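# Place the strawberry cake in the white basket

## Task

Get the strawberry cake inside the white basket without shifting the basket or the other items much, and finish with neither robot arm in contact with any of them.

## Robot and tools

Robot: two 6-joint arms, left_arm and right_arm, each with a parallel two-finger gripper and a wrist camera. Calibrated base positions in the scene frame: left_arm (-0.026, +0.301, 0) m, right_arm (+0.053, -0.333, 0) m, both with almost no yaw.

Scene frame: the origin sits at table-top height, halfway between the two nominal bases. +z points up, +x points out over the table, +y is toward left_arm. The arm names do not match the sides of the images. Reported hand positions (metres) and orientations (quat_wxyz) use this frame. They can be a few centimetres off, more at long reach. end_effector_position is the point between the finger pads, about 1 cm short of the fingertips. The fingers point along the gripper's +z axis and close along its y axis.

Joint order, used in every row and every result list: waist, shoulder, elbow, wrist pitch, wrist yaw, wrist roll. Stated ranges in rad: waist -2.618 to 3.054, shoulder 0 to 3.142, elbow 0 to 3.142, wrist pitch -1.571 to 1.571, wrist yaw -1.571 to 1.571, wrist roll -2.094 to 2.094. Wrist yaw's sign is flipped relative to the URDF in everything you send and read, so a URDF angle of 1.2 shows as about -1.2. Each real joint end can differ from its stated one by up to 0.059 rad.

A row is always 14 plain numbers in [-1, 1], covering both arms even if only one moves. The first 7 are for left_arm: six joint offsets, then the opening. The next 7 are the same for right_arm. The joint numbers are offsets, not poses. They count from the Joint targets shown in the last result, which is where the previous command left them. They do not count from the previous row. A 0 keeps an arm at its current targets. Scale: 1.0 equals 2.224 rad for waist, shoulder and elbow, and 8.485 rad for the three wrist joints. The opening is absolute: +1 fully open, -1 closed. Sending 0 there is a real command to half-close, so repeat the present value to leave a gripper alone.

execute_actions(actions, cameras): actions is a list of actions. Each action is a list of up to 15 rows, and each row lasts one 1/30 s step. A short action keeps its last row until its 15 steps are over. Every action starts from the Joint targets in force when it begins, so repeating an offset moves the joints further. An action asking a joint more than 0.059 rad beyond its range is rejected for both arms. An empty list just returns the state and images. cameras picks which images come back: omit it or use ["all"] for all, [] for none, or name them: cam_head_left, cam_head_right, cam_left_wrist, cam_right_wrist (each 672x504).

move(target, speed, blend, opening_speed, blocking, cameras): drives all joints together toward target. target is either one 14-number row or a list of up to 15 rows. Every row's offsets count from the same starting Joint targets, not from the row before. speed is in rad/s for the joint with the farthest to go, from 0.01 to 12.57, default 0.5. Give one value, or one per target. blend (rad) rounds the corners of a list of waypoints. opening_speed (scale units per second, at least 0.2) ramps the gripper command gradually. blocking=false returns after about 0.5 s while the motion keeps going. Paths do not avoid obstacles or the other arm. The result adds a move: line reporting how it ended: done, off_target (at rest but more than 0.035 rad from target), moving, held, or fault. It can also show limits=held. done does not mean there was no contact.

wait(seconds 0 to 10) lets the simulation run with the last commands held. stop brakes a running move, and it needs some distance to do so. zoom_image(camera, region=[x0, y0, x1, y1]) enlarges a pixel area, at most 504x504, of that camera's latest image. read_manual(section="licences") only returns licence text. finished_scene(scene) ends the current scene for good. Pass the current scene's number, which an empty execute_actions call reports.

Result lines: Joint positions (rad) and Joint velocities (rad/s) per arm, with the finger-pad gap (m, 0.094 when fully open) last. Joint targets are the baseline for your next offsets. Tool commands show the present gripper commands. grip_measured is on the opening scale and can read up to about 2.7 mm too wide when empty. grip_effort_nm is gripper motor effort; negative means closing. It is not a finger force. Joint torques are in N m; the first three wrap at ±28. "joint sent to its limit" means a joint reached its real end. "joint command not followed" means the clearance check changed some targets. MOTOR HOT appears at 75 °C. At 90 °C an OVER-TEMPERATURE FAULT folds that arm away and leaves it idle.

Motion limits: each joint target can only lead its measured angle by 0.339 rad (waist, shoulder, elbow) or 2.2 rad (wrist joints). If a command would put a gripper more than 200 mm from its current spot, that arm's targets are scaled back. Large moves therefore take several actions. Thinking time lets the simulation run on.

Gripping: fingers go to where grip_measured would read your number. The grip reaches full force (about 50 to 64 N per pad) roughly 0.05 below the reading at first contact. A cake is soft, so close slowly with a low opening_speed and do not command much below the contact reading. To release, command an opening well above grip_measured.

Avoid: dropping the cake, letting go of it while it is still moving, slamming or pressing hard into things, knocking anything off the table, and any contact between the two arms (including one gripper closing on the other's fingers). Avoid holding an arm stretched out or pushing against something for long, because the motors heat up. If an arm is stuck pressing, command its targets back past its measured positions. A camera cable resting on an object counts as touching it. Loose objects may get nudged now and then.

Each tool is called after "Call:" by a JSON object that holds its "method" and its "body", one argument or row to a line.

## Session

Call:
{"method": "execute_actions", "body": {
  "actions": []
}}

Call:
{"method": "zoom_image", "body": {
  "camera": "cam_head_right",
  "region": [120, 180, 560, 420]
}}

Scene clock: 0.00 s.
left_arm: end_effector_position=(+0.3753, +0.2977, +0.1035) grip_measured=+1.000 grip_effort_nm=n/a end_effector_quat_wxyz=(+0.586, +0.042, +0.806, -0.072) | right_arm: end_effector_position=(+0.4622, -0.3357, +0.1305) grip_measured=+1.000 grip_effort_nm=n/a end_effector_quat_wxyz=(+0.634, +0.023, +0.773, -0.029)
Joint positions: left_arm=[0.077 1.568 0.393 0.855 -0.268 0.017 0.094] | right_arm=[0.031 1.561 0.381 0.982 -0.115 0.006 0.094]
Joint velocities: within noise
Joint torques (N m): no reading
Motor temperatures (°C): left_arm=[22 25 23 21 23 19 23] | right_arm=[23 24 24 29 23 21 20]
Heat: left arm: 25 °C; right arm: 29 °C.
Joint targets: left_arm=[0.077 1.563 0.398 0.849 -0.269 0.017] | right_arm=[0.031 1.558 0.384 0.971 -0.116 0.006]
Tool commands: left_gripper/opening=+1.0 right_gripper/opening=+1.0

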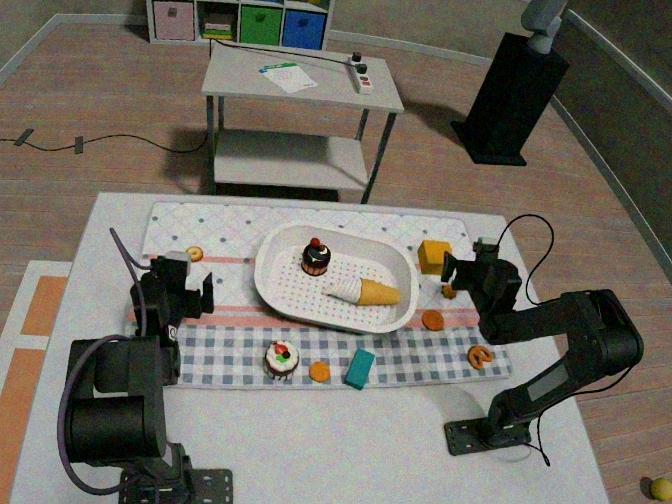

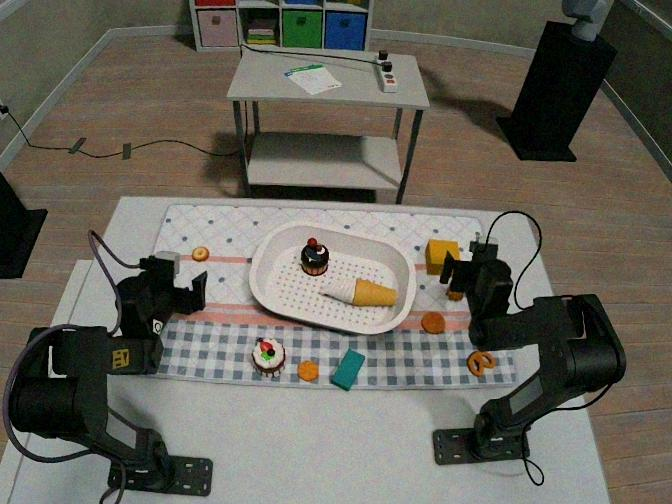

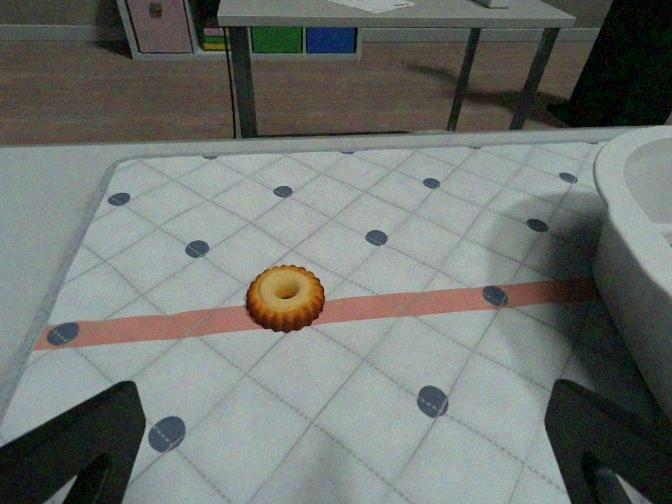

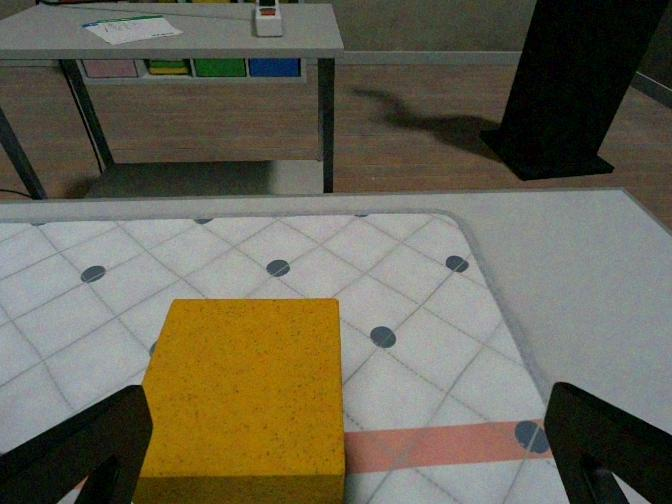

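Scaled by 1.145 from the camera's 672x504 image, which has a finer 960x720 frame.

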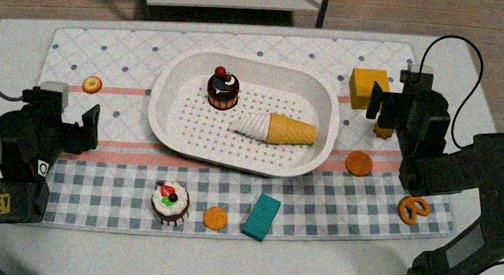

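Call:
{"method": "move", "body": {
  "target": [
    [0,0,0.3606,-0.0765,0.0317,-0.002,1,0,0,0,0,0,0,1],
    [-0.3458,-0.0526,0.337,-0.2099,0.0317,-0.002,1,0,0,0,0,0,0,1]
  ],
  "speed": 1.2,
  "blend": 0.3,
  "cameras": ["cam_left_wrist","cam_head_right"]
}}

Scene clock: 10.87 s.
left_arm: end_effector_position=(+0.2341, +0.0974, +0.1305) grip_measured=+1.000 grip_effort_nm=0.002 end_effector_quat_wxyz=(+0.165, +0.323, +0.930, -0.061) | right_arm: end_effector_position=(+0.4622, -0.3357, +0.1305) grip_measured=+1.000 grip_effort_nm=0.027 end_effector_quat_wxyz=(+0.634, +0.023, +0.773, -0.029)
Joint positions: left_arm=[-0.691 1.469 1.159 -0.908 -0.01 0.006 0.094] | right_arm=[0.031 1.561 0.381 0.982 -0.115 0.006 0.094]
Joint velocities: within noise
Joint torques (N m): left_arm=[-0.08 -7.28 5.38 0.81 0.09 -0.05] | right_arm=[0.05 -4.81 6.67 1.6 -0.05 -0.01]
Motor temperatures (°C): left_arm=[22 26 24 24 23 19 23] | right_arm=[23 25 25 31 23 21 20]
Heat: left arm: 26 °C; right arm: 31 °C.
Joint targets: left_arm=[-0.692 1.446 1.148 -0.931 0.000 0.000] | right_arm=[0.031 1.558 0.384 0.971 -0.116 0.006]
move: done
Images, in order (width x height): cam_head_right 672x504, cam_left_wrist 672x504.

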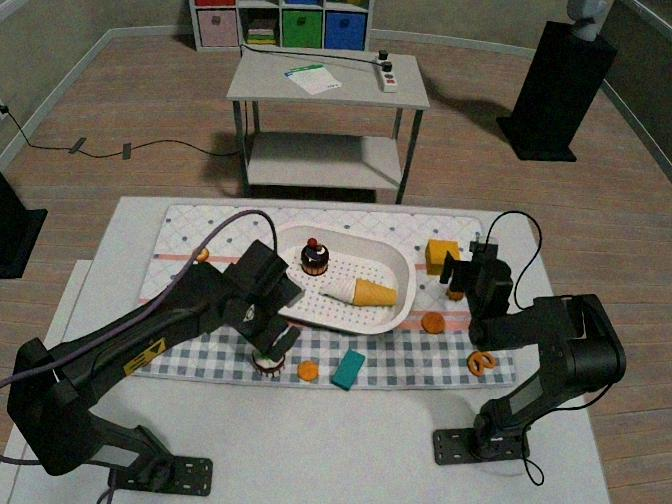

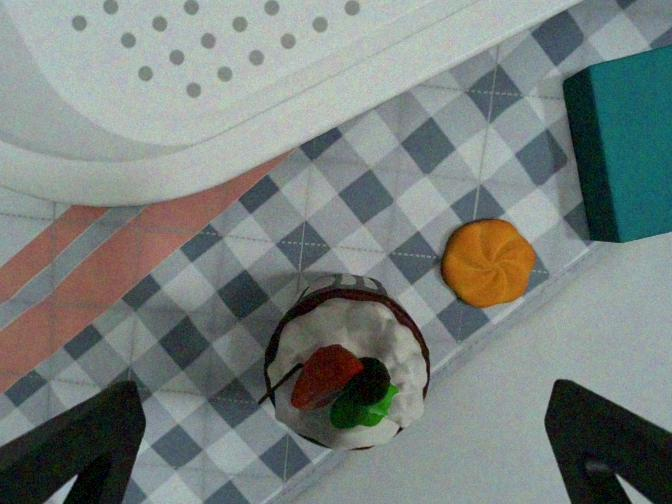

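Call:
{"method": "move", "body": {
  "target": [0,0.0337,-0.161,0.0514,0,0.0295,0.75,0,0,0,0,0,0,1],
  "speed": 0.5,
  "cameras": ["cam_left_wrist"]
}}

Scene clock: 28.97 s.
left_arm: end_effector_position=(+0.2196, +0.1090, +0.0325) grip_measured=+0.752 grip_effort_nm=-0.105 end_effector_quat_wxyz=(+0.163, +0.431, +0.887, -0.039) | right_arm: end_effector_position=(+0.4622, -0.3357, +0.1305) grip_measured=+1.000 grip_effort_nm=0.027 end_effector_quat_wxyz=(+0.634, +0.023, +0.773, -0.029)
Joint positions: left_arm=[-0.691 1.516 0.801 -0.519 -0.008 0.242 0.082] | right_arm=[0.031 1.561 0.381 0.982 -0.115 0.006 0.094]
Joint velocities: within noise
Joint torques (N m): left_arm=[-0.09 -4.78 4.78 1.28 0.07 0.11] | right_arm=[0.05 -4.81 6.67 1.6 -0.05 0]
Motor temperatures (°C): left_arm=[22 28 25 23 23 19 23] | right_arm=[23 25 26 32 23 21 20]
Heat: left arm: 28 °C; right arm: 32 °C.
Joint targets: left_arm=[-0.692 1.521 0.790 -0.496 0.000 0.250] | right_arm=[0.031 1.558 0.384 0.971 -0.116 0.006]
move: done
Images, in order (width x height): cam_left_wrist 672x504.

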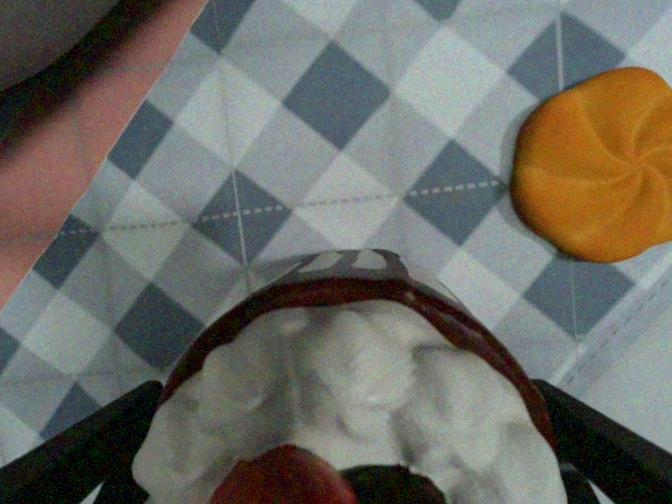

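Call:
{"method": "zoom_image", "body": {
  "camera": "cam_head_right",
  "region": [240, 210, 430, 345]
}}

This scene's latest camera images include none from cam_head_right. They are from: cam_left_wrist. cam_head_right's image comes with the result of a call that names it in "cameras".

Call:
{"method": "move", "body": {
  "target": [
    [0,0,0,0,0,0,0.25,0,0,0,0,0,0,1],
    [0,-0.0499,0.237,-0.0735,0,0,0.25,0,0,0,0,0,0,1],
    [0.0504,0.2131,0.5324,-0.083,0,-0.0295,0.25,0,0,0,0,0,0,1]
  ],
  "speed": 0.7,
  "opening_speed": 0.5,
  "blend": 0.1,
  "cameras": ["cam_left_wrist","cam_head_right"]
}}

Scene clock: 45.10 s.
left_arm: end_effector_position=(+0.3635, +0.0602, +0.1739) grip_measured=+0.420 grip_effort_nm=-1.023 end_effector_quat_wxyz=(+0.163, +0.273, +0.947, -0.049) | right_arm: end_effector_position=(+0.4622, -0.3357, +0.1305) grip_measured=+1.000 grip_effort_nm=0.027 end_effector_quat_wxyz=(+0.634, +0.023, +0.773, -0.029)
Joint positions: left_arm=[-0.583 1.989 1.941 -1.18 -0.007 0.008 0.067] | right_arm=[0.031 1.561 0.381 0.982 -0.115 0.006 0.094]
Joint velocities: within noise
Joint torques (N m): left_arm=[0.27 -9.72 8.83 0.86 0.06 -0.07] | right_arm=[0.03 -4.81 6.68 1.6 -0.04 0]
Motor temperatures (°C): left_arm=[22 27 25 24 23 19 23] | right_arm=[23 26 26 33 23 21 20]
Heat: left arm: 27 °C; right arm: 33 °C.
Joint targets: left_arm=[-0.580 1.995 1.974 -1.200 0.000 0.000] | right_arm=[0.031 1.558 0.384 0.971 -0.116 0.006]
move: done; blend cut to 0 rad at target 1
Images, in order (width x height): cam_head_right 672x504, cam_left_wrist 672x504.

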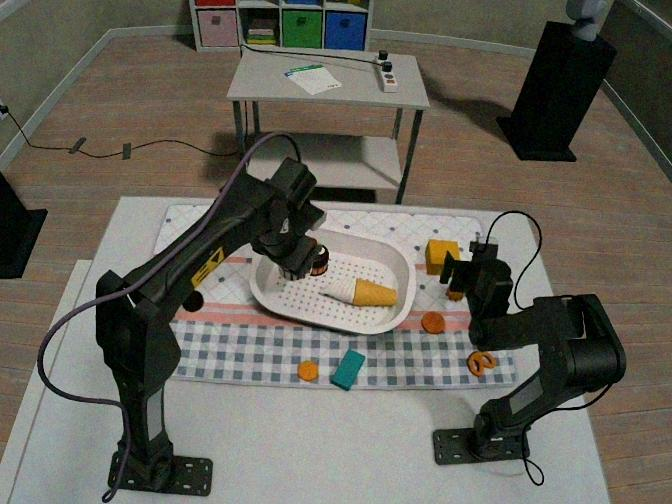

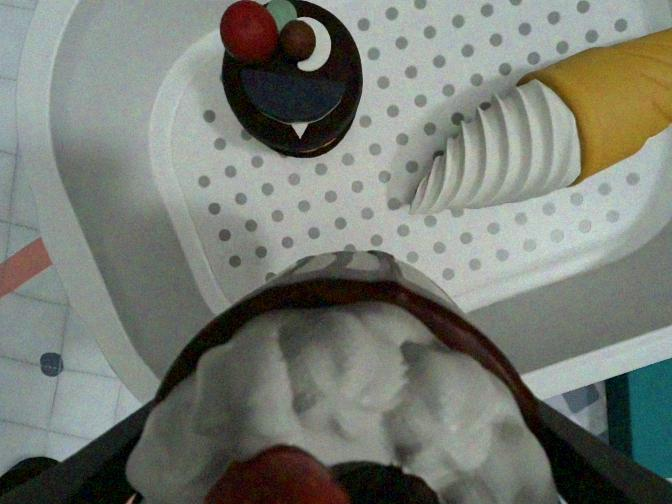

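Call:
{"method": "move", "body": {
  "target": [
    [0.018,0.0324,-0.0585,0.0216,0,0.0236,0.25,0,0,0,0,0,0,1],
    [0.018,0.0486,-0.1713,0.0554,0,0.0236,0.25,0,0,0,0,0,0,1]
  ],
  "speed": [0.5,0.3],
  "cameras": ["cam_left_wrist","cam_head_right"]
}}

Scene clock: 69.67 s.
left_arm: end_effector_position=(+0.3885, +0.0680, +0.0500) grip_measured=+0.420 grip_effort_nm=-1.028 end_effector_quat_wxyz=(+0.160, +0.341, +0.926, -0.029) | right_arm: end_effector_position=(+0.4622, -0.3357, +0.1305) grip_measured=+1.000 grip_effort_nm=0.032 end_effector_quat_wxyz=(+0.634, +0.023, +0.773, -0.029)
Joint positions: left_arm=[-0.542 2.093 1.604 -0.756 -0.006 0.193 0.067] | right_arm=[0.031 1.561 0.381 0.982 -0.115 0.006 0.094]
Joint velocities: within noise
Joint torques (N m): left_arm=[0.18 -10.22 5.18 1.28 0.04 0.1] | right_arm=[0.05 -4.81 6.65 1.6 -0.05 0]
Motor temperatures (°C): left_arm=[22 29 26 24 23 19 24] | right_arm=[23 26 26 34 23 21 20]
Heat: left arm: 29 °C; right arm: 34 °C.
Joint targets: left_arm=[-0.540 2.103 1.593 -0.729 0.000 0.200] | right_arm=[0.031 1.558 0.384 0.971 -0.116 0.006]
move: done
Images, in order (width x height): cam_head_right 672x504, cam_left_wrist 672x504.

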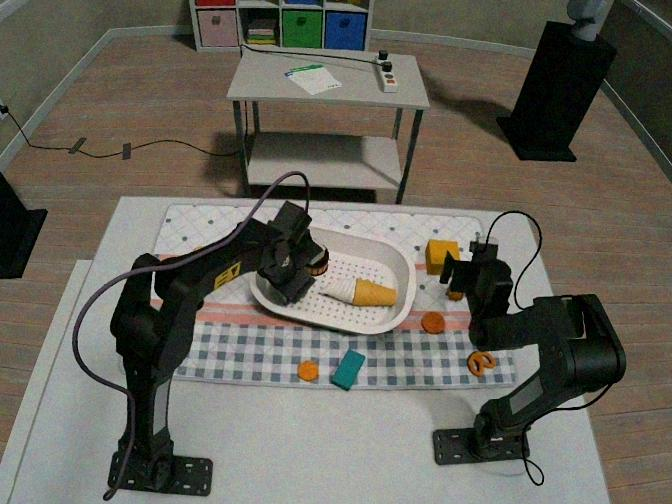

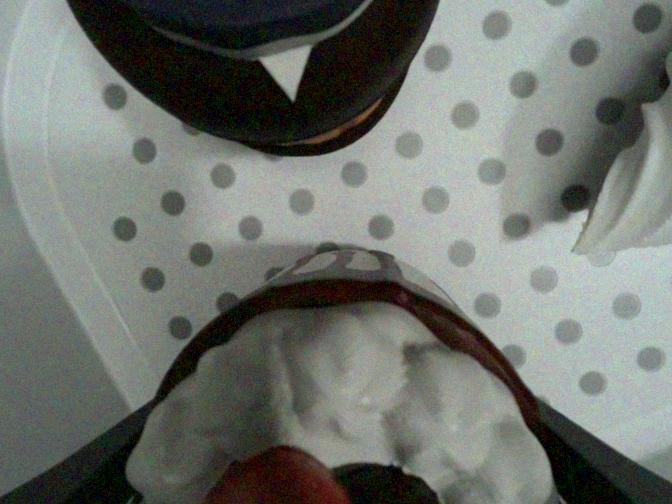

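Call:
{"method": "move", "body": {
  "target": [0,0,-0.0135,0.0035,0,0,0.25,0,0,0,0,0,0,1],
  "speed": 0.12,
  "cameras": ["cam_left_wrist"]
}}

Scene clock: 75.43 s.
left_arm: end_effector_position=(+0.3865, +0.0692, +0.0439) grip_measured=+0.420 grip_effort_nm=-1.023 end_effector_quat_wxyz=(+0.159, +0.341, +0.926, -0.028) | right_arm: end_effector_position=(+0.4622, -0.3357, +0.1305) grip_measured=+1.000 grip_effort_nm=0.027 end_effector_quat_wxyz=(+0.634, +0.023, +0.773, -0.029)
Joint positions: left_arm=[-0.542 2.093 1.58 -0.734 -0.006 0.193 0.067] | right_arm=[0.031 1.561 0.381 0.982 -0.115 0.006 0.094]
Joint velocities: within noise
Joint torques (N m): left_arm=[0.16 -10.17 4.68 1.37 0.05 0.11] | right_arm=[0.05 -4.79 6.67 1.6 -0.05 -0.01]
Motor temperatures (°C): left_arm=[22 30 25 24 23 19 24] | right_arm=[23 26 26 34 23 21 20]
Heat: left arm: 30 °C; right arm: 34 °C.
Joint targets: left_arm=[-0.540 2.103 1.563 -0.700 0.000 0.200] | right_arm=[0.031 1.558 0.384 0.971 -0.116 0.006]
move: done
Images, in order (width x height): cam_left_wrist 672x504.

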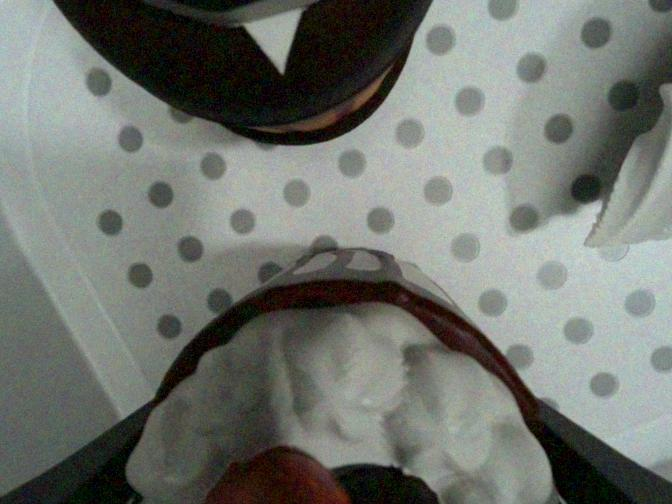

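Call:
{"method": "move", "body": {
  "target": [0,0,-0.009,0.0024,0,0,0.25,0,0,0,0,0,0,1],
  "speed": 0.12,
  "cameras": []
}}

Scene clock: 78.93 s.
left_arm: end_effector_position=(+0.3864, +0.0695, +0.0428) grip_measured=+0.420 grip_effort_nm=-1.028 end_effector_quat_wxyz=(+0.160, +0.341, +0.926, -0.028) | right_arm: end_effector_position=(+0.4622, -0.3357, +0.1305) grip_measured=+1.000 grip_effort_nm=0.027 end_effector_quat_wxyz=(+0.634, +0.023, +0.773, -0.029)
Joint positions: left_arm=[-0.542 2.092 1.573 -0.727 -0.004 0.193 0.067] | right_arm=[0.031 1.561 0.381 0.982 -0.115 0.006 0.094]
Joint velocities: within noise
Joint torques (N m): left_arm=[0.14 -10.06 3.74 1.51 0.03 0.11] | right_arm=[0.05 -4.81 6.68 1.6 -0.05 -0.01]
Motor temperatures (°C): left_arm=[22 30 25 24 23 19 24] | right_arm=[23 26 26 34 23 21 20]
Heat: left arm: 30 °C; right arm: 34 °C.
Joint targets: left_arm=[-0.540 2.103 1.543 -0.680 0.000 0.200] | right_arm=[0.031 1.558 0.384 0.971 -0.116 0.006]
move: off_target (left_arm); left_arm: the wrist pitch is farthest, 0.047 rad from its target
No camera images: "cameras" was empty.

Call:
{"method": "move", "body": {
  "target": [
    [0,0,0.0095,-0.0029,0,0,0.25,0,0,0,0,0,0,1],
    [0,0,0.0095,-0.0029,0,0,0.75,0,0,0,0,0,0,1],
    [0,-0.0877,0.0746,-0.0429,0,0,0.75,0,0,0,0,0,0,1]
  ],
  "speed": 0.4,
  "opening_speed": 0.6,
  "cameras": ["cam_left_wrist","cam_head_left","cam_head_right"]
}}

Scene clock: 88.80 s.
left_arm: end_effector_position=(+0.3571, +0.0860, +0.1272) grip_measured=+0.748 grip_effort_nm=0.120 end_effector_quat_wxyz=(+0.150, +0.341, +0.928, -0.026) | right_arm: end_effector_position=(+0.4622, -0.3357, +0.1305) grip_measured=+1.000 grip_effort_nm=0.027 end_effector_quat_wxyz=(+0.634, +0.023, +0.773, -0.029)
Joint positions: left_arm=[-0.542 1.93 1.684 -1.019 -0.004 0.193 0.082] | right_arm=[0.031 1.561 0.381 0.982 -0.115 0.006 0.094]
Joint velocities: within noise
Joint torques (N m): left_arm=[0.16 -11.58 8.21 0.71 0.03 0.1] | right_arm=[0.03 -4.81 6.65 1.6 -0.05 -0.01]
Motor temperatures (°C): left_arm=[22 32 25 25 23 19 24] | right_arm=[23 26 26 34 23 21 20]
Heat: left arm: 32 °C; right arm: 34 °C.
Joint targets: left_arm=[-0.540 1.908 1.709 -1.044 0.000 0.200] | right_arm=[0.031 1.558 0.384 0.971 -0.116 0.006]
move: done
Images, in order (width x height): cam_head_left 672x504, cam_head_right 672x504, cam_left_wrist 672x504.

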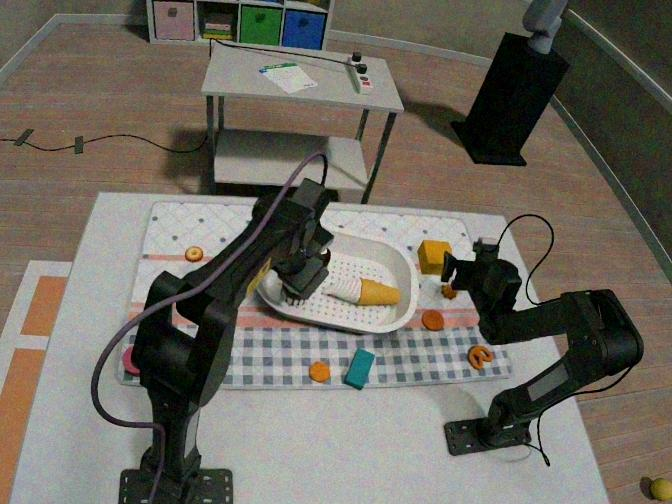

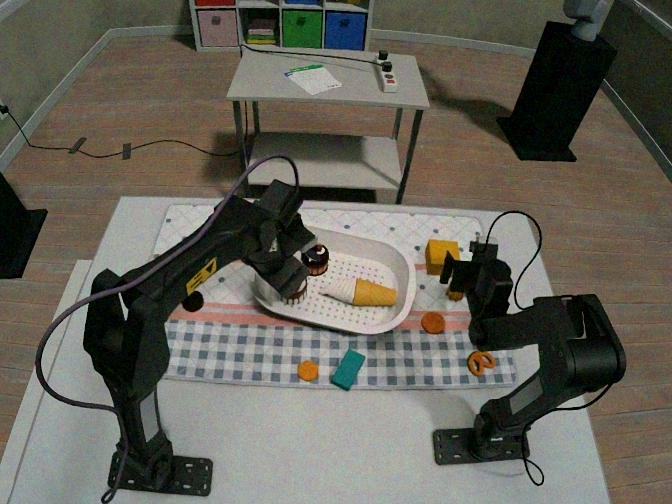

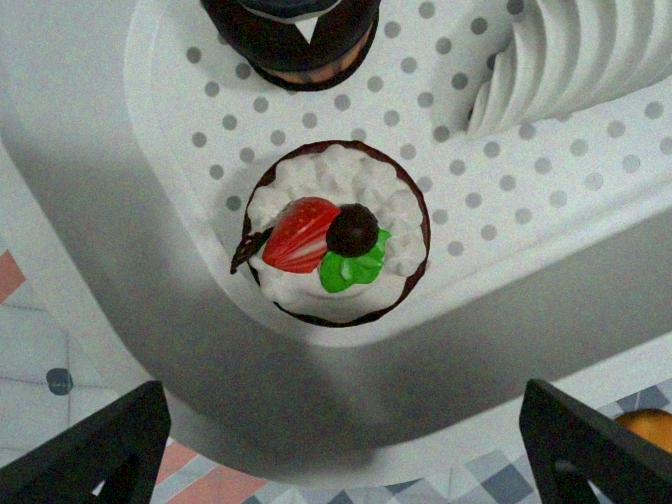

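Call:
{"method": "finished_scene", "body": {
  "scene": 2
}}

The scene is finished: the task was done.


## Next scene

The same job, from a new start.

Call:
{"method": "execute_actions", "body": {
  "actions": []
}}

Scene clock: 0.00 s.
left_arm: end_effector_position=(+0.3701, +0.3334, +0.1050) grip_measured=+1.000 grip_effort_nm=n/a end_effector_quat_wxyz=(+0.593, -0.053, +0.803, +0.032) | right_arm: end_effector_position=(+0.4655, -0.3440, +0.1221) grip_measured=+1.000 grip_effort_nm=n/a end_effector_quat_wxyz=(+0.618, +0.034, +0.785, -0.032)
Joint positions: left_arm=[0.018 1.543 0.359 0.885 0.068 -0.032 0.094] | right_arm=[0.01 1.573 0.405 0.93 -0.111 0.019 0.094]
Joint velocities: within noise
Joint torques (N m): no reading
Motor temperatures (°C): left_arm=[22 24 22 21 23 19 23] | right_arm=[23 22 23 27 23 21 20]
Heat: left arm: 24 °C; right arm: 27 °C.
Joint targets: left_arm=[0.018 1.538 0.364 0.880 0.068 -0.032] | right_arm=[0.010 1.570 0.408 0.918 -0.112 0.019]
Tool commands: left_gripper/opening=+1.0 right_gripper/opening=+1.0

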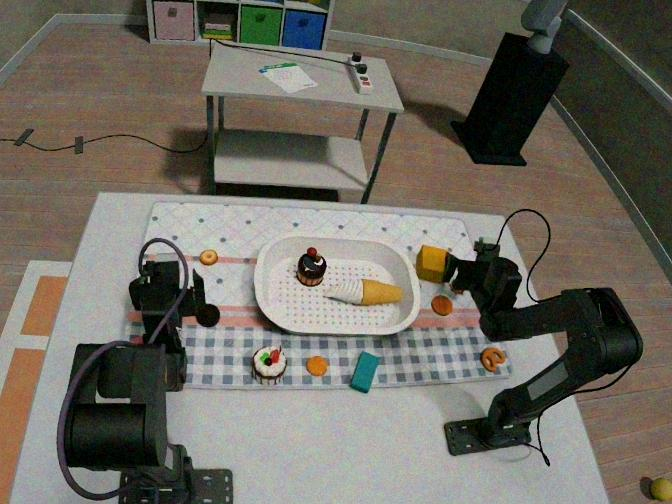

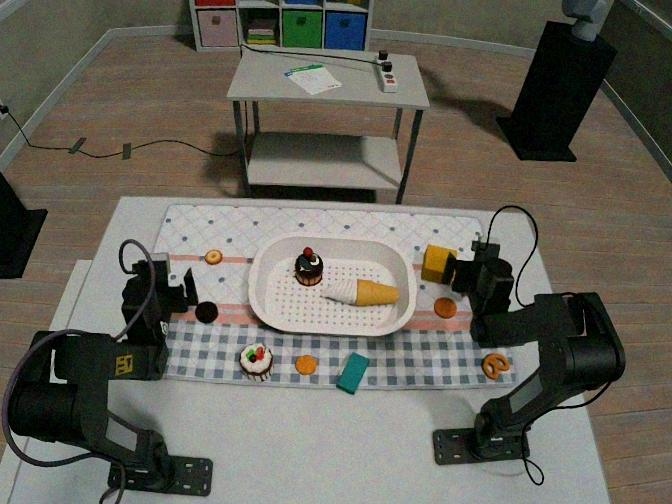

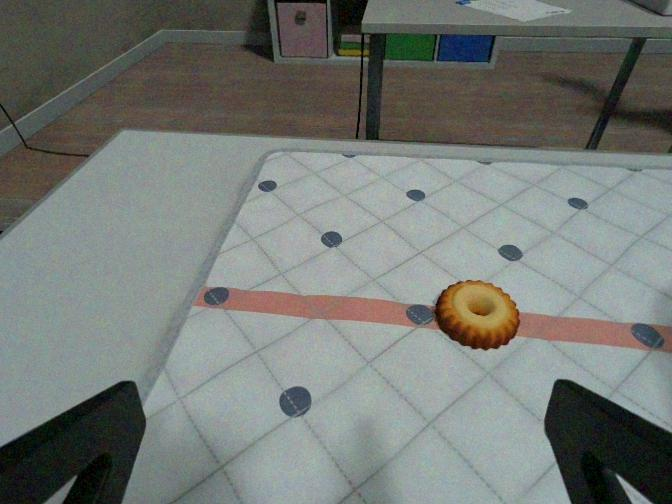

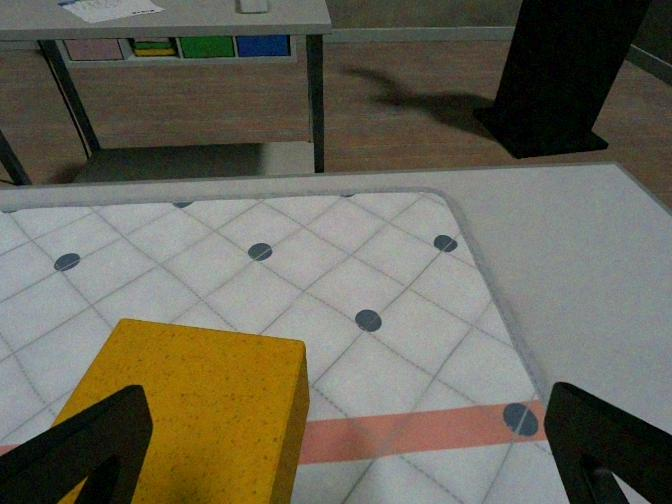

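Call:
{"method": "move", "body": {
  "target": [
    [0,0,0.3759,-0.0801,-0.008,0.0038,1,0,0,0,0,0,0,1],
    [-0.3013,-0.0706,0.3273,-0.2146,-0.008,0.0332,1,0,0,0,0,0,0,1]
  ],
  "speed": 1.2,
  "blend": 0.3,
  "cameras": ["cam_left_wrist","cam_head_right"]
}}

Scene clock: 9.77 s.
left_arm: end_effector_position=(+0.2306, +0.1201, +0.1314) grip_measured=+1.000 grip_effort_nm=0.002 end_effector_quat_wxyz=(+0.174, +0.410, +0.895, -0.031) | right_arm: end_effector_position=(+0.4655, -0.3440, +0.1221) grip_measured=+1.000 grip_effort_nm=0.027 end_effector_quat_wxyz=(+0.618, +0.034, +0.785, -0.032)
Joint positions: left_arm=[-0.649 1.404 1.106 -0.918 0.004 0.242 0.094] | right_arm=[0.01 1.573 0.405 0.93 -0.111 0.019 0.094]
Joint velocities: within noise
Joint torques (N m): left_arm=[-0.25 -6.75 5.04 0.83 -0.03 0.11] | right_arm=[0.03 -5.01 6.6 1.53 -0.05 -0.01]
Motor temperatures (°C): left_arm=[22 25 22 24 23 19 23] | right_arm=[23 22 23 29 23 21 20]
Heat: left arm: 25 °C; right arm: 29 °C.
Joint targets: left_arm=[-0.652 1.381 1.092 -0.941 0.000 0.249] | right_arm=[0.010 1.570 0.408 0.918 -0.112 0.019]
move: done
Images, in order (width x height): cam_head_right 672x504, cam_left_wrist 672x504.

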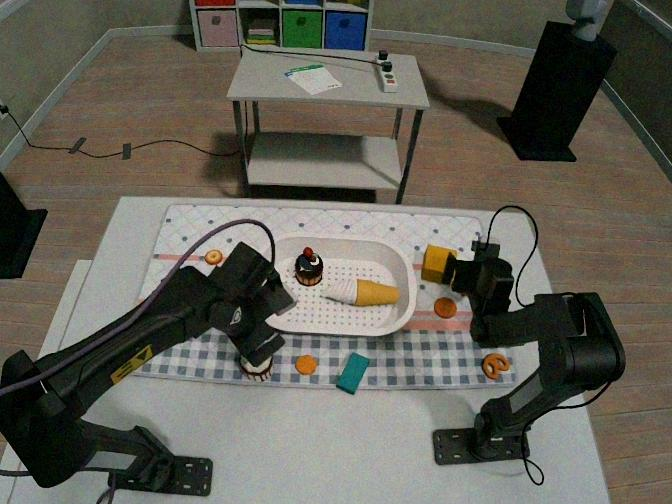

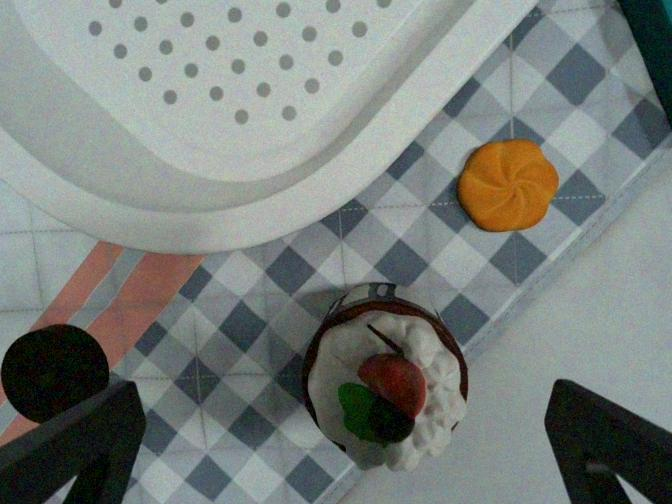

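Call:
{"method": "move", "body": {
  "target": [
    [-0.0063,0.0265,-0.1691,0.0504,0,0,1,0,0,0,0,0,0,1],
    [-0.0063,0.0265,-0.1691,0.0504,0,0,0.25,0,0,0,0,0,0,1]
  ],
  "speed": 0.5,
  "opening_speed": 0.5,
  "cameras": ["cam_left_wrist","cam_head_right"]
}}

Call:
{"method": "zoom_image", "body": {
  "camera": "cam_head_right",
  "region": [230, 220, 430, 345]
}}

Scene clock: 28.23 s.
left_arm: end_effector_position=(+0.2082, +0.1323, +0.0309) grip_measured=+0.418 grip_effort_nm=-1.018 end_effector_quat_wxyz=(+0.160, +0.416, +0.895, -0.029) | right_arm: end_effector_position=(+0.4655, -0.3440, +0.1221) grip_measured=+1.000 grip_effort_nm=0.027 end_effector_quat_wxyz=(+0.618, +0.034, +0.785, -0.032)
Joint positions: left_arm=[-0.659 1.435 0.727 -0.536 0.004 0.242 0.067] | right_arm=[0.01 1.573 0.405 0.93 -0.111 0.019 0.094]
Joint velocities: within noise
Joint torques (N m): left_arm=[-0.61 -4.16 4.72 1.23 -0.04 0.11] | right_arm=[0.03 -5.01 6.61 1.54 -0.05 -0.01]
Motor temperatures (°C): left_arm=[22 26 23 23 23 19 23] | right_arm=[23 23 24 32 23 21 20]
Heat: left arm: 26 °C; right arm: 32 °C.
Joint targets: left_arm=[-0.666 1.440 0.716 -0.513 0.000 0.249] | right_arm=[0.010 1.570 0.408 0.918 -0.112 0.019]
move: done
Images, in order (width x height): cam_head_right 672x504, cam_left_wrist 672x504.

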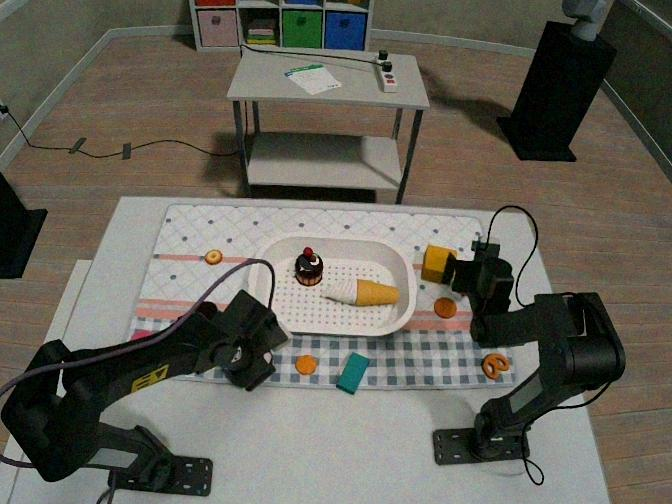

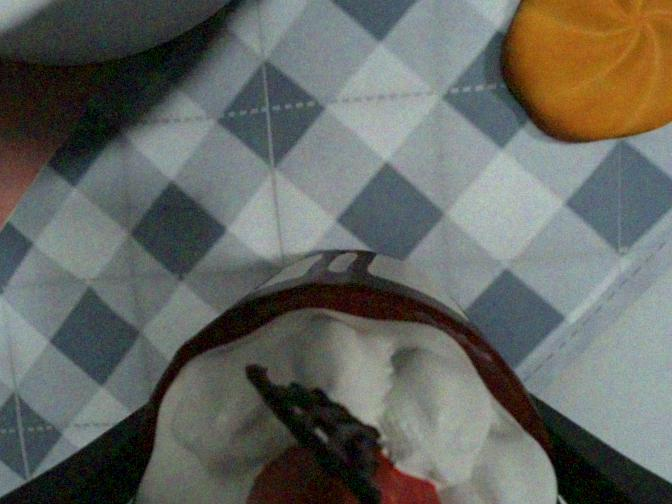

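Scaled by 2.520 from the camera's 672x504 image, which has a finer 960x720 frame.

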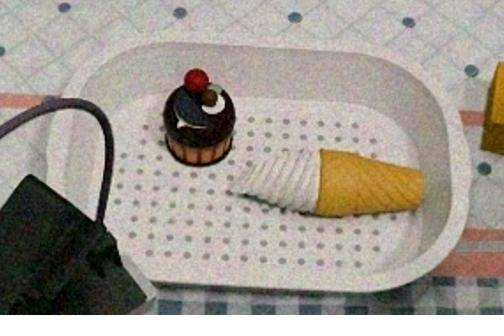

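Call:
{"method": "move", "body": {
  "target": [
    [0,-0.0535,0.24,-0.072,0,0,0.25,0,0,0,0,0,0,1],
    [0.0387,0.1619,0.4357,-0.0692,0,0,0.25,0,0,0,0,0,0,1]
  ],
  "speed": 0.7,
  "blend": 0.1,
  "cameras": ["cam_left_wrist","cam_head_right"]
}}

Scene clock: 44.80 s.
left_arm: end_effector_position=(+0.3244, +0.0864, +0.1650) grip_measured=+0.418 grip_effort_nm=-1.023 end_effector_quat_wxyz=(+0.164, +0.382, +0.909, -0.024) | right_arm: end_effector_position=(+0.4655, -0.3440, +0.1221) grip_measured=+1.000 grip_effort_nm=0.027 end_effector_quat_wxyz=(+0.618, +0.034, +0.785, -0.032)
Joint positions: left_arm=[-0.583 1.797 1.652 -1.094 0.003 0.243 0.067] | right_arm=[0.01 1.573 0.405 0.93 -0.111 0.019 0.094]
Joint velocities: within noise
Joint torques (N m): left_arm=[0.31 -8.35 8.8 0.93 -0.02 0.1] | right_arm=[0.05 -5.01 6.6 1.54 -0.05 -0.01]
Motor temperatures (°C): left_arm=[22 26 24 23 23 19 24] | right_arm=[23 23 24 33 23 21 20]
Heat: left arm: 26 °C; right arm: 33 °C.
Joint targets: left_arm=[-0.580 1.800 1.685 -1.101 0.000 0.249] | right_arm=[0.010 1.570 0.408 0.918 -0.112 0.019]
move: done
Images, in order (width x height): cam_head_right 672x504, cam_left_wrist 672x504.

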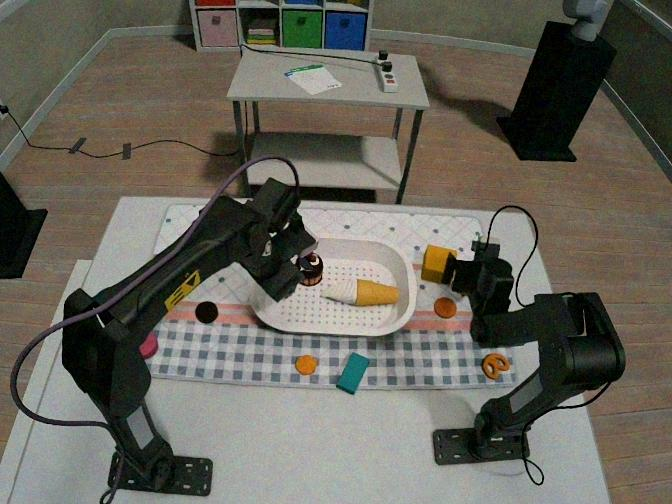

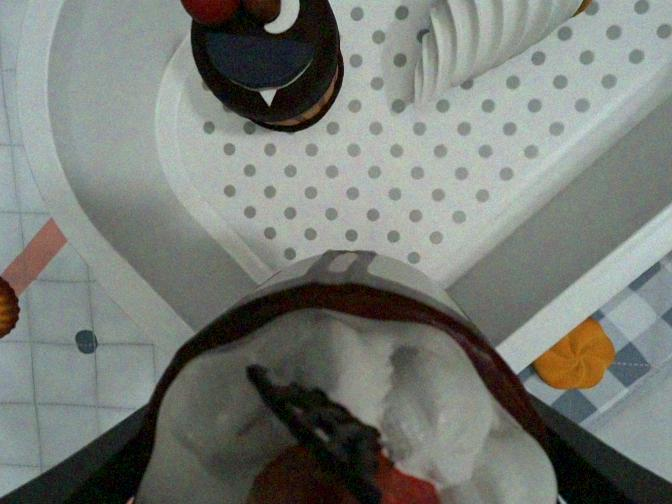

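Call:
{"method": "move", "body": {
  "target": [
    [0,0.0785,-0.0063,0.0189,0,0,0.25,0,0,0,0,0,0,1],
    [0,0.103,-0.1003,0.0499,0,0,0.25,0,0,0,0,0,0,1]
  ],
  "speed": [0.5,0.25],
  "cameras": ["cam_left_wrist"]
}}

Scene clock: 62.07 s.
left_arm: end_effector_position=(+0.3603, +0.0643, +0.0449) grip_measured=+0.418 grip_effort_nm=-1.028 end_effector_quat_wxyz=(+0.158, +0.382, +0.910, -0.023) | right_arm: end_effector_position=(+0.4655, -0.3440, +0.1221) grip_measured=+1.000 grip_effort_nm=0.027 end_effector_quat_wxyz=(+0.618, +0.034, +0.785, -0.032)
Joint positions: left_arm=[-0.583 2.019 1.473 -0.703 0.003 0.243 0.067] | right_arm=[0.01 1.573 0.405 0.93 -0.111 0.019 0.094]
Joint velocities: within noise
Joint torques (N m): left_arm=[0.29 -9.63 5.03 1.23 -0.02 0.1] | right_arm=[0.03 -5.01 6.61 1.54 -0.05 -0.01]
Motor temperatures (°C): left_arm=[22 27 26 23 23 19 24] | right_arm=[23 23 25 33 23 21 20]
Heat: left arm: 27 °C; right arm: 33 °C.
Joint targets: left_arm=[-0.580 2.029 1.462 -0.677 0.000 0.249] | right_arm=[0.010 1.570 0.408 0.918 -0.112 0.019]
move: done
Images, in order (width x height): cam_left_wrist 672x504.

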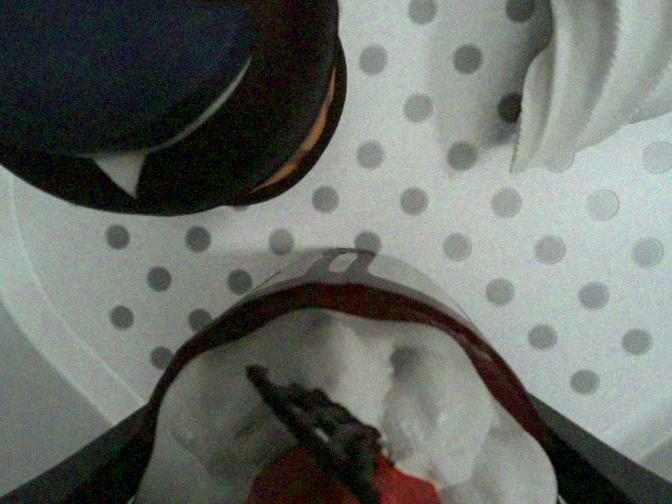

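Call:
{"method": "move", "body": {
  "target": [0,0,-0.0135,0.0035,0,0,0.25,0,0,0,0,0,0,1],
  "speed": 0.12,
  "cameras": []
}}

Scene clock: 65.27 s.
left_arm: end_effector_position=(+0.3595, +0.0648, +0.0412) grip_measured=+0.418 grip_effort_nm=-1.023 end_effector_quat_wxyz=(+0.159, +0.382, +0.910, -0.023) | right_arm: end_effector_position=(+0.4655, -0.3440, +0.1221) grip_measured=+1.000 grip_effort_nm=0.027 end_effector_quat_wxyz=(+0.618, +0.034, +0.785, -0.032)
Joint positions: left_arm=[-0.583 2.019 1.457 -0.686 0.003 0.243 0.067] | right_arm=[0.01 1.573 0.405 0.93 -0.111 0.019 0.094]
Joint velocities: within noise
Joint torques (N m): left_arm=[0.28 -9.63 3.93 1.39 -0.03 0.09] | right_arm=[0.05 -5 6.61 1.54 -0.05 0]
Motor temperatures (°C): left_arm=[22 27 25 23 23 19 24] | right_arm=[23 23 25 33 23 21 20]
Heat: left arm: 27 °C; right arm: 33 °C.
Joint targets: left_arm=[-0.580 2.029 1.432 -0.648 0.000 0.249] | right_arm=[0.010 1.570 0.408 0.918 -0.112 0.019]
move: off_target (left_arm); left_arm: the wrist pitch is farthest, 0.039 rad from its target
No camera images: "cameras" was empty.

Call:
{"method": "move", "body": {
  "target": [
    [0,0,0.007,-0.002,0,0,0.25,0,0,0,0,0,0,1],
    [0,0,0.007,-0.002,0,0,0.75,0,0,0,0,0,0,1],
    [0,-0.0872,0.0724,-0.0418,0,0,0.75,0,0,0,0,0,0,1]
  ],
  "speed": 0.4,
  "opening_speed": 0.6,
  "cameras": ["cam_left_wrist","cam_head_left","cam_head_right"]
}}

Scene clock: 72.33 s.
left_arm: end_effector_position=(+0.3323, +0.0816, +0.1223) grip_measured=+0.748 grip_effort_nm=0.110 end_effector_quat_wxyz=(+0.149, +0.383, +0.911, -0.022) | right_arm: end_effector_position=(+0.4655, -0.3440, +0.1221) grip_measured=+1.000 grip_effort_nm=0.032 end_effector_quat_wxyz=(+0.618, +0.034, +0.785, -0.032)
Joint positions: left_arm=[-0.583 1.857 1.567 -0.978 0.003 0.243 0.082] | right_arm=[0.01 1.573 0.405 0.93 -0.111 0.019 0.094]
Joint velocities: within noise
Joint torques (N m): left_arm=[0.29 -11.06 8.1 0.73 -0.03 0.1] | right_arm=[0.05 -5.01 6.61 1.54 -0.05 0]
Motor temperatures (°C): left_arm=[22 29 25 24 23 19 24] | right_arm=[22 23 25 34 23 21 20]
Heat: left arm: 29 °C; right arm: 34 °C.
Joint targets: left_arm=[-0.580 1.835 1.592 -1.002 0.000 0.249] | right_arm=[0.010 1.570 0.408 0.918 -0.112 0.019]
move: done
Images, in order (width x height): cam_head_left 672x504, cam_head_right 672x504, cam_left_wrist 672x504.

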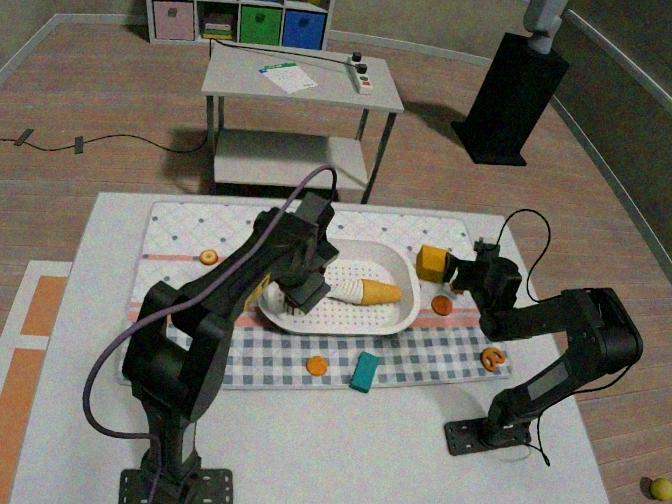

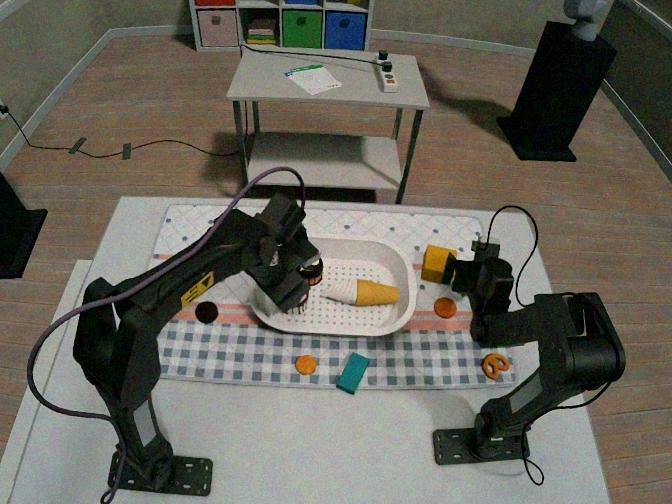

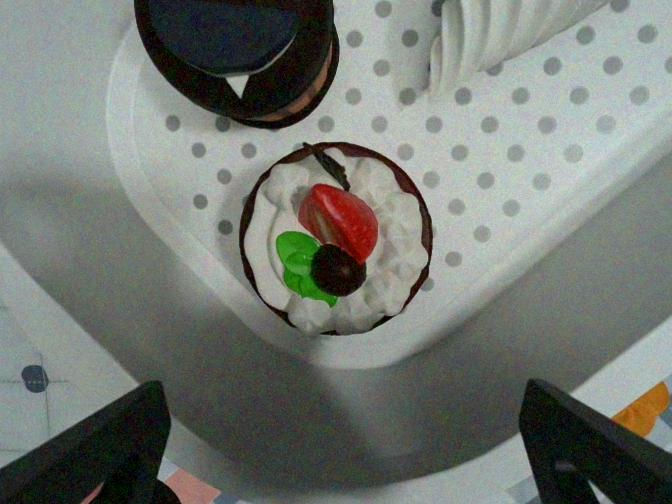

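Call:
{"method": "finished_scene", "body": {
  "scene": 3
}}

The scene is finished: the task was done.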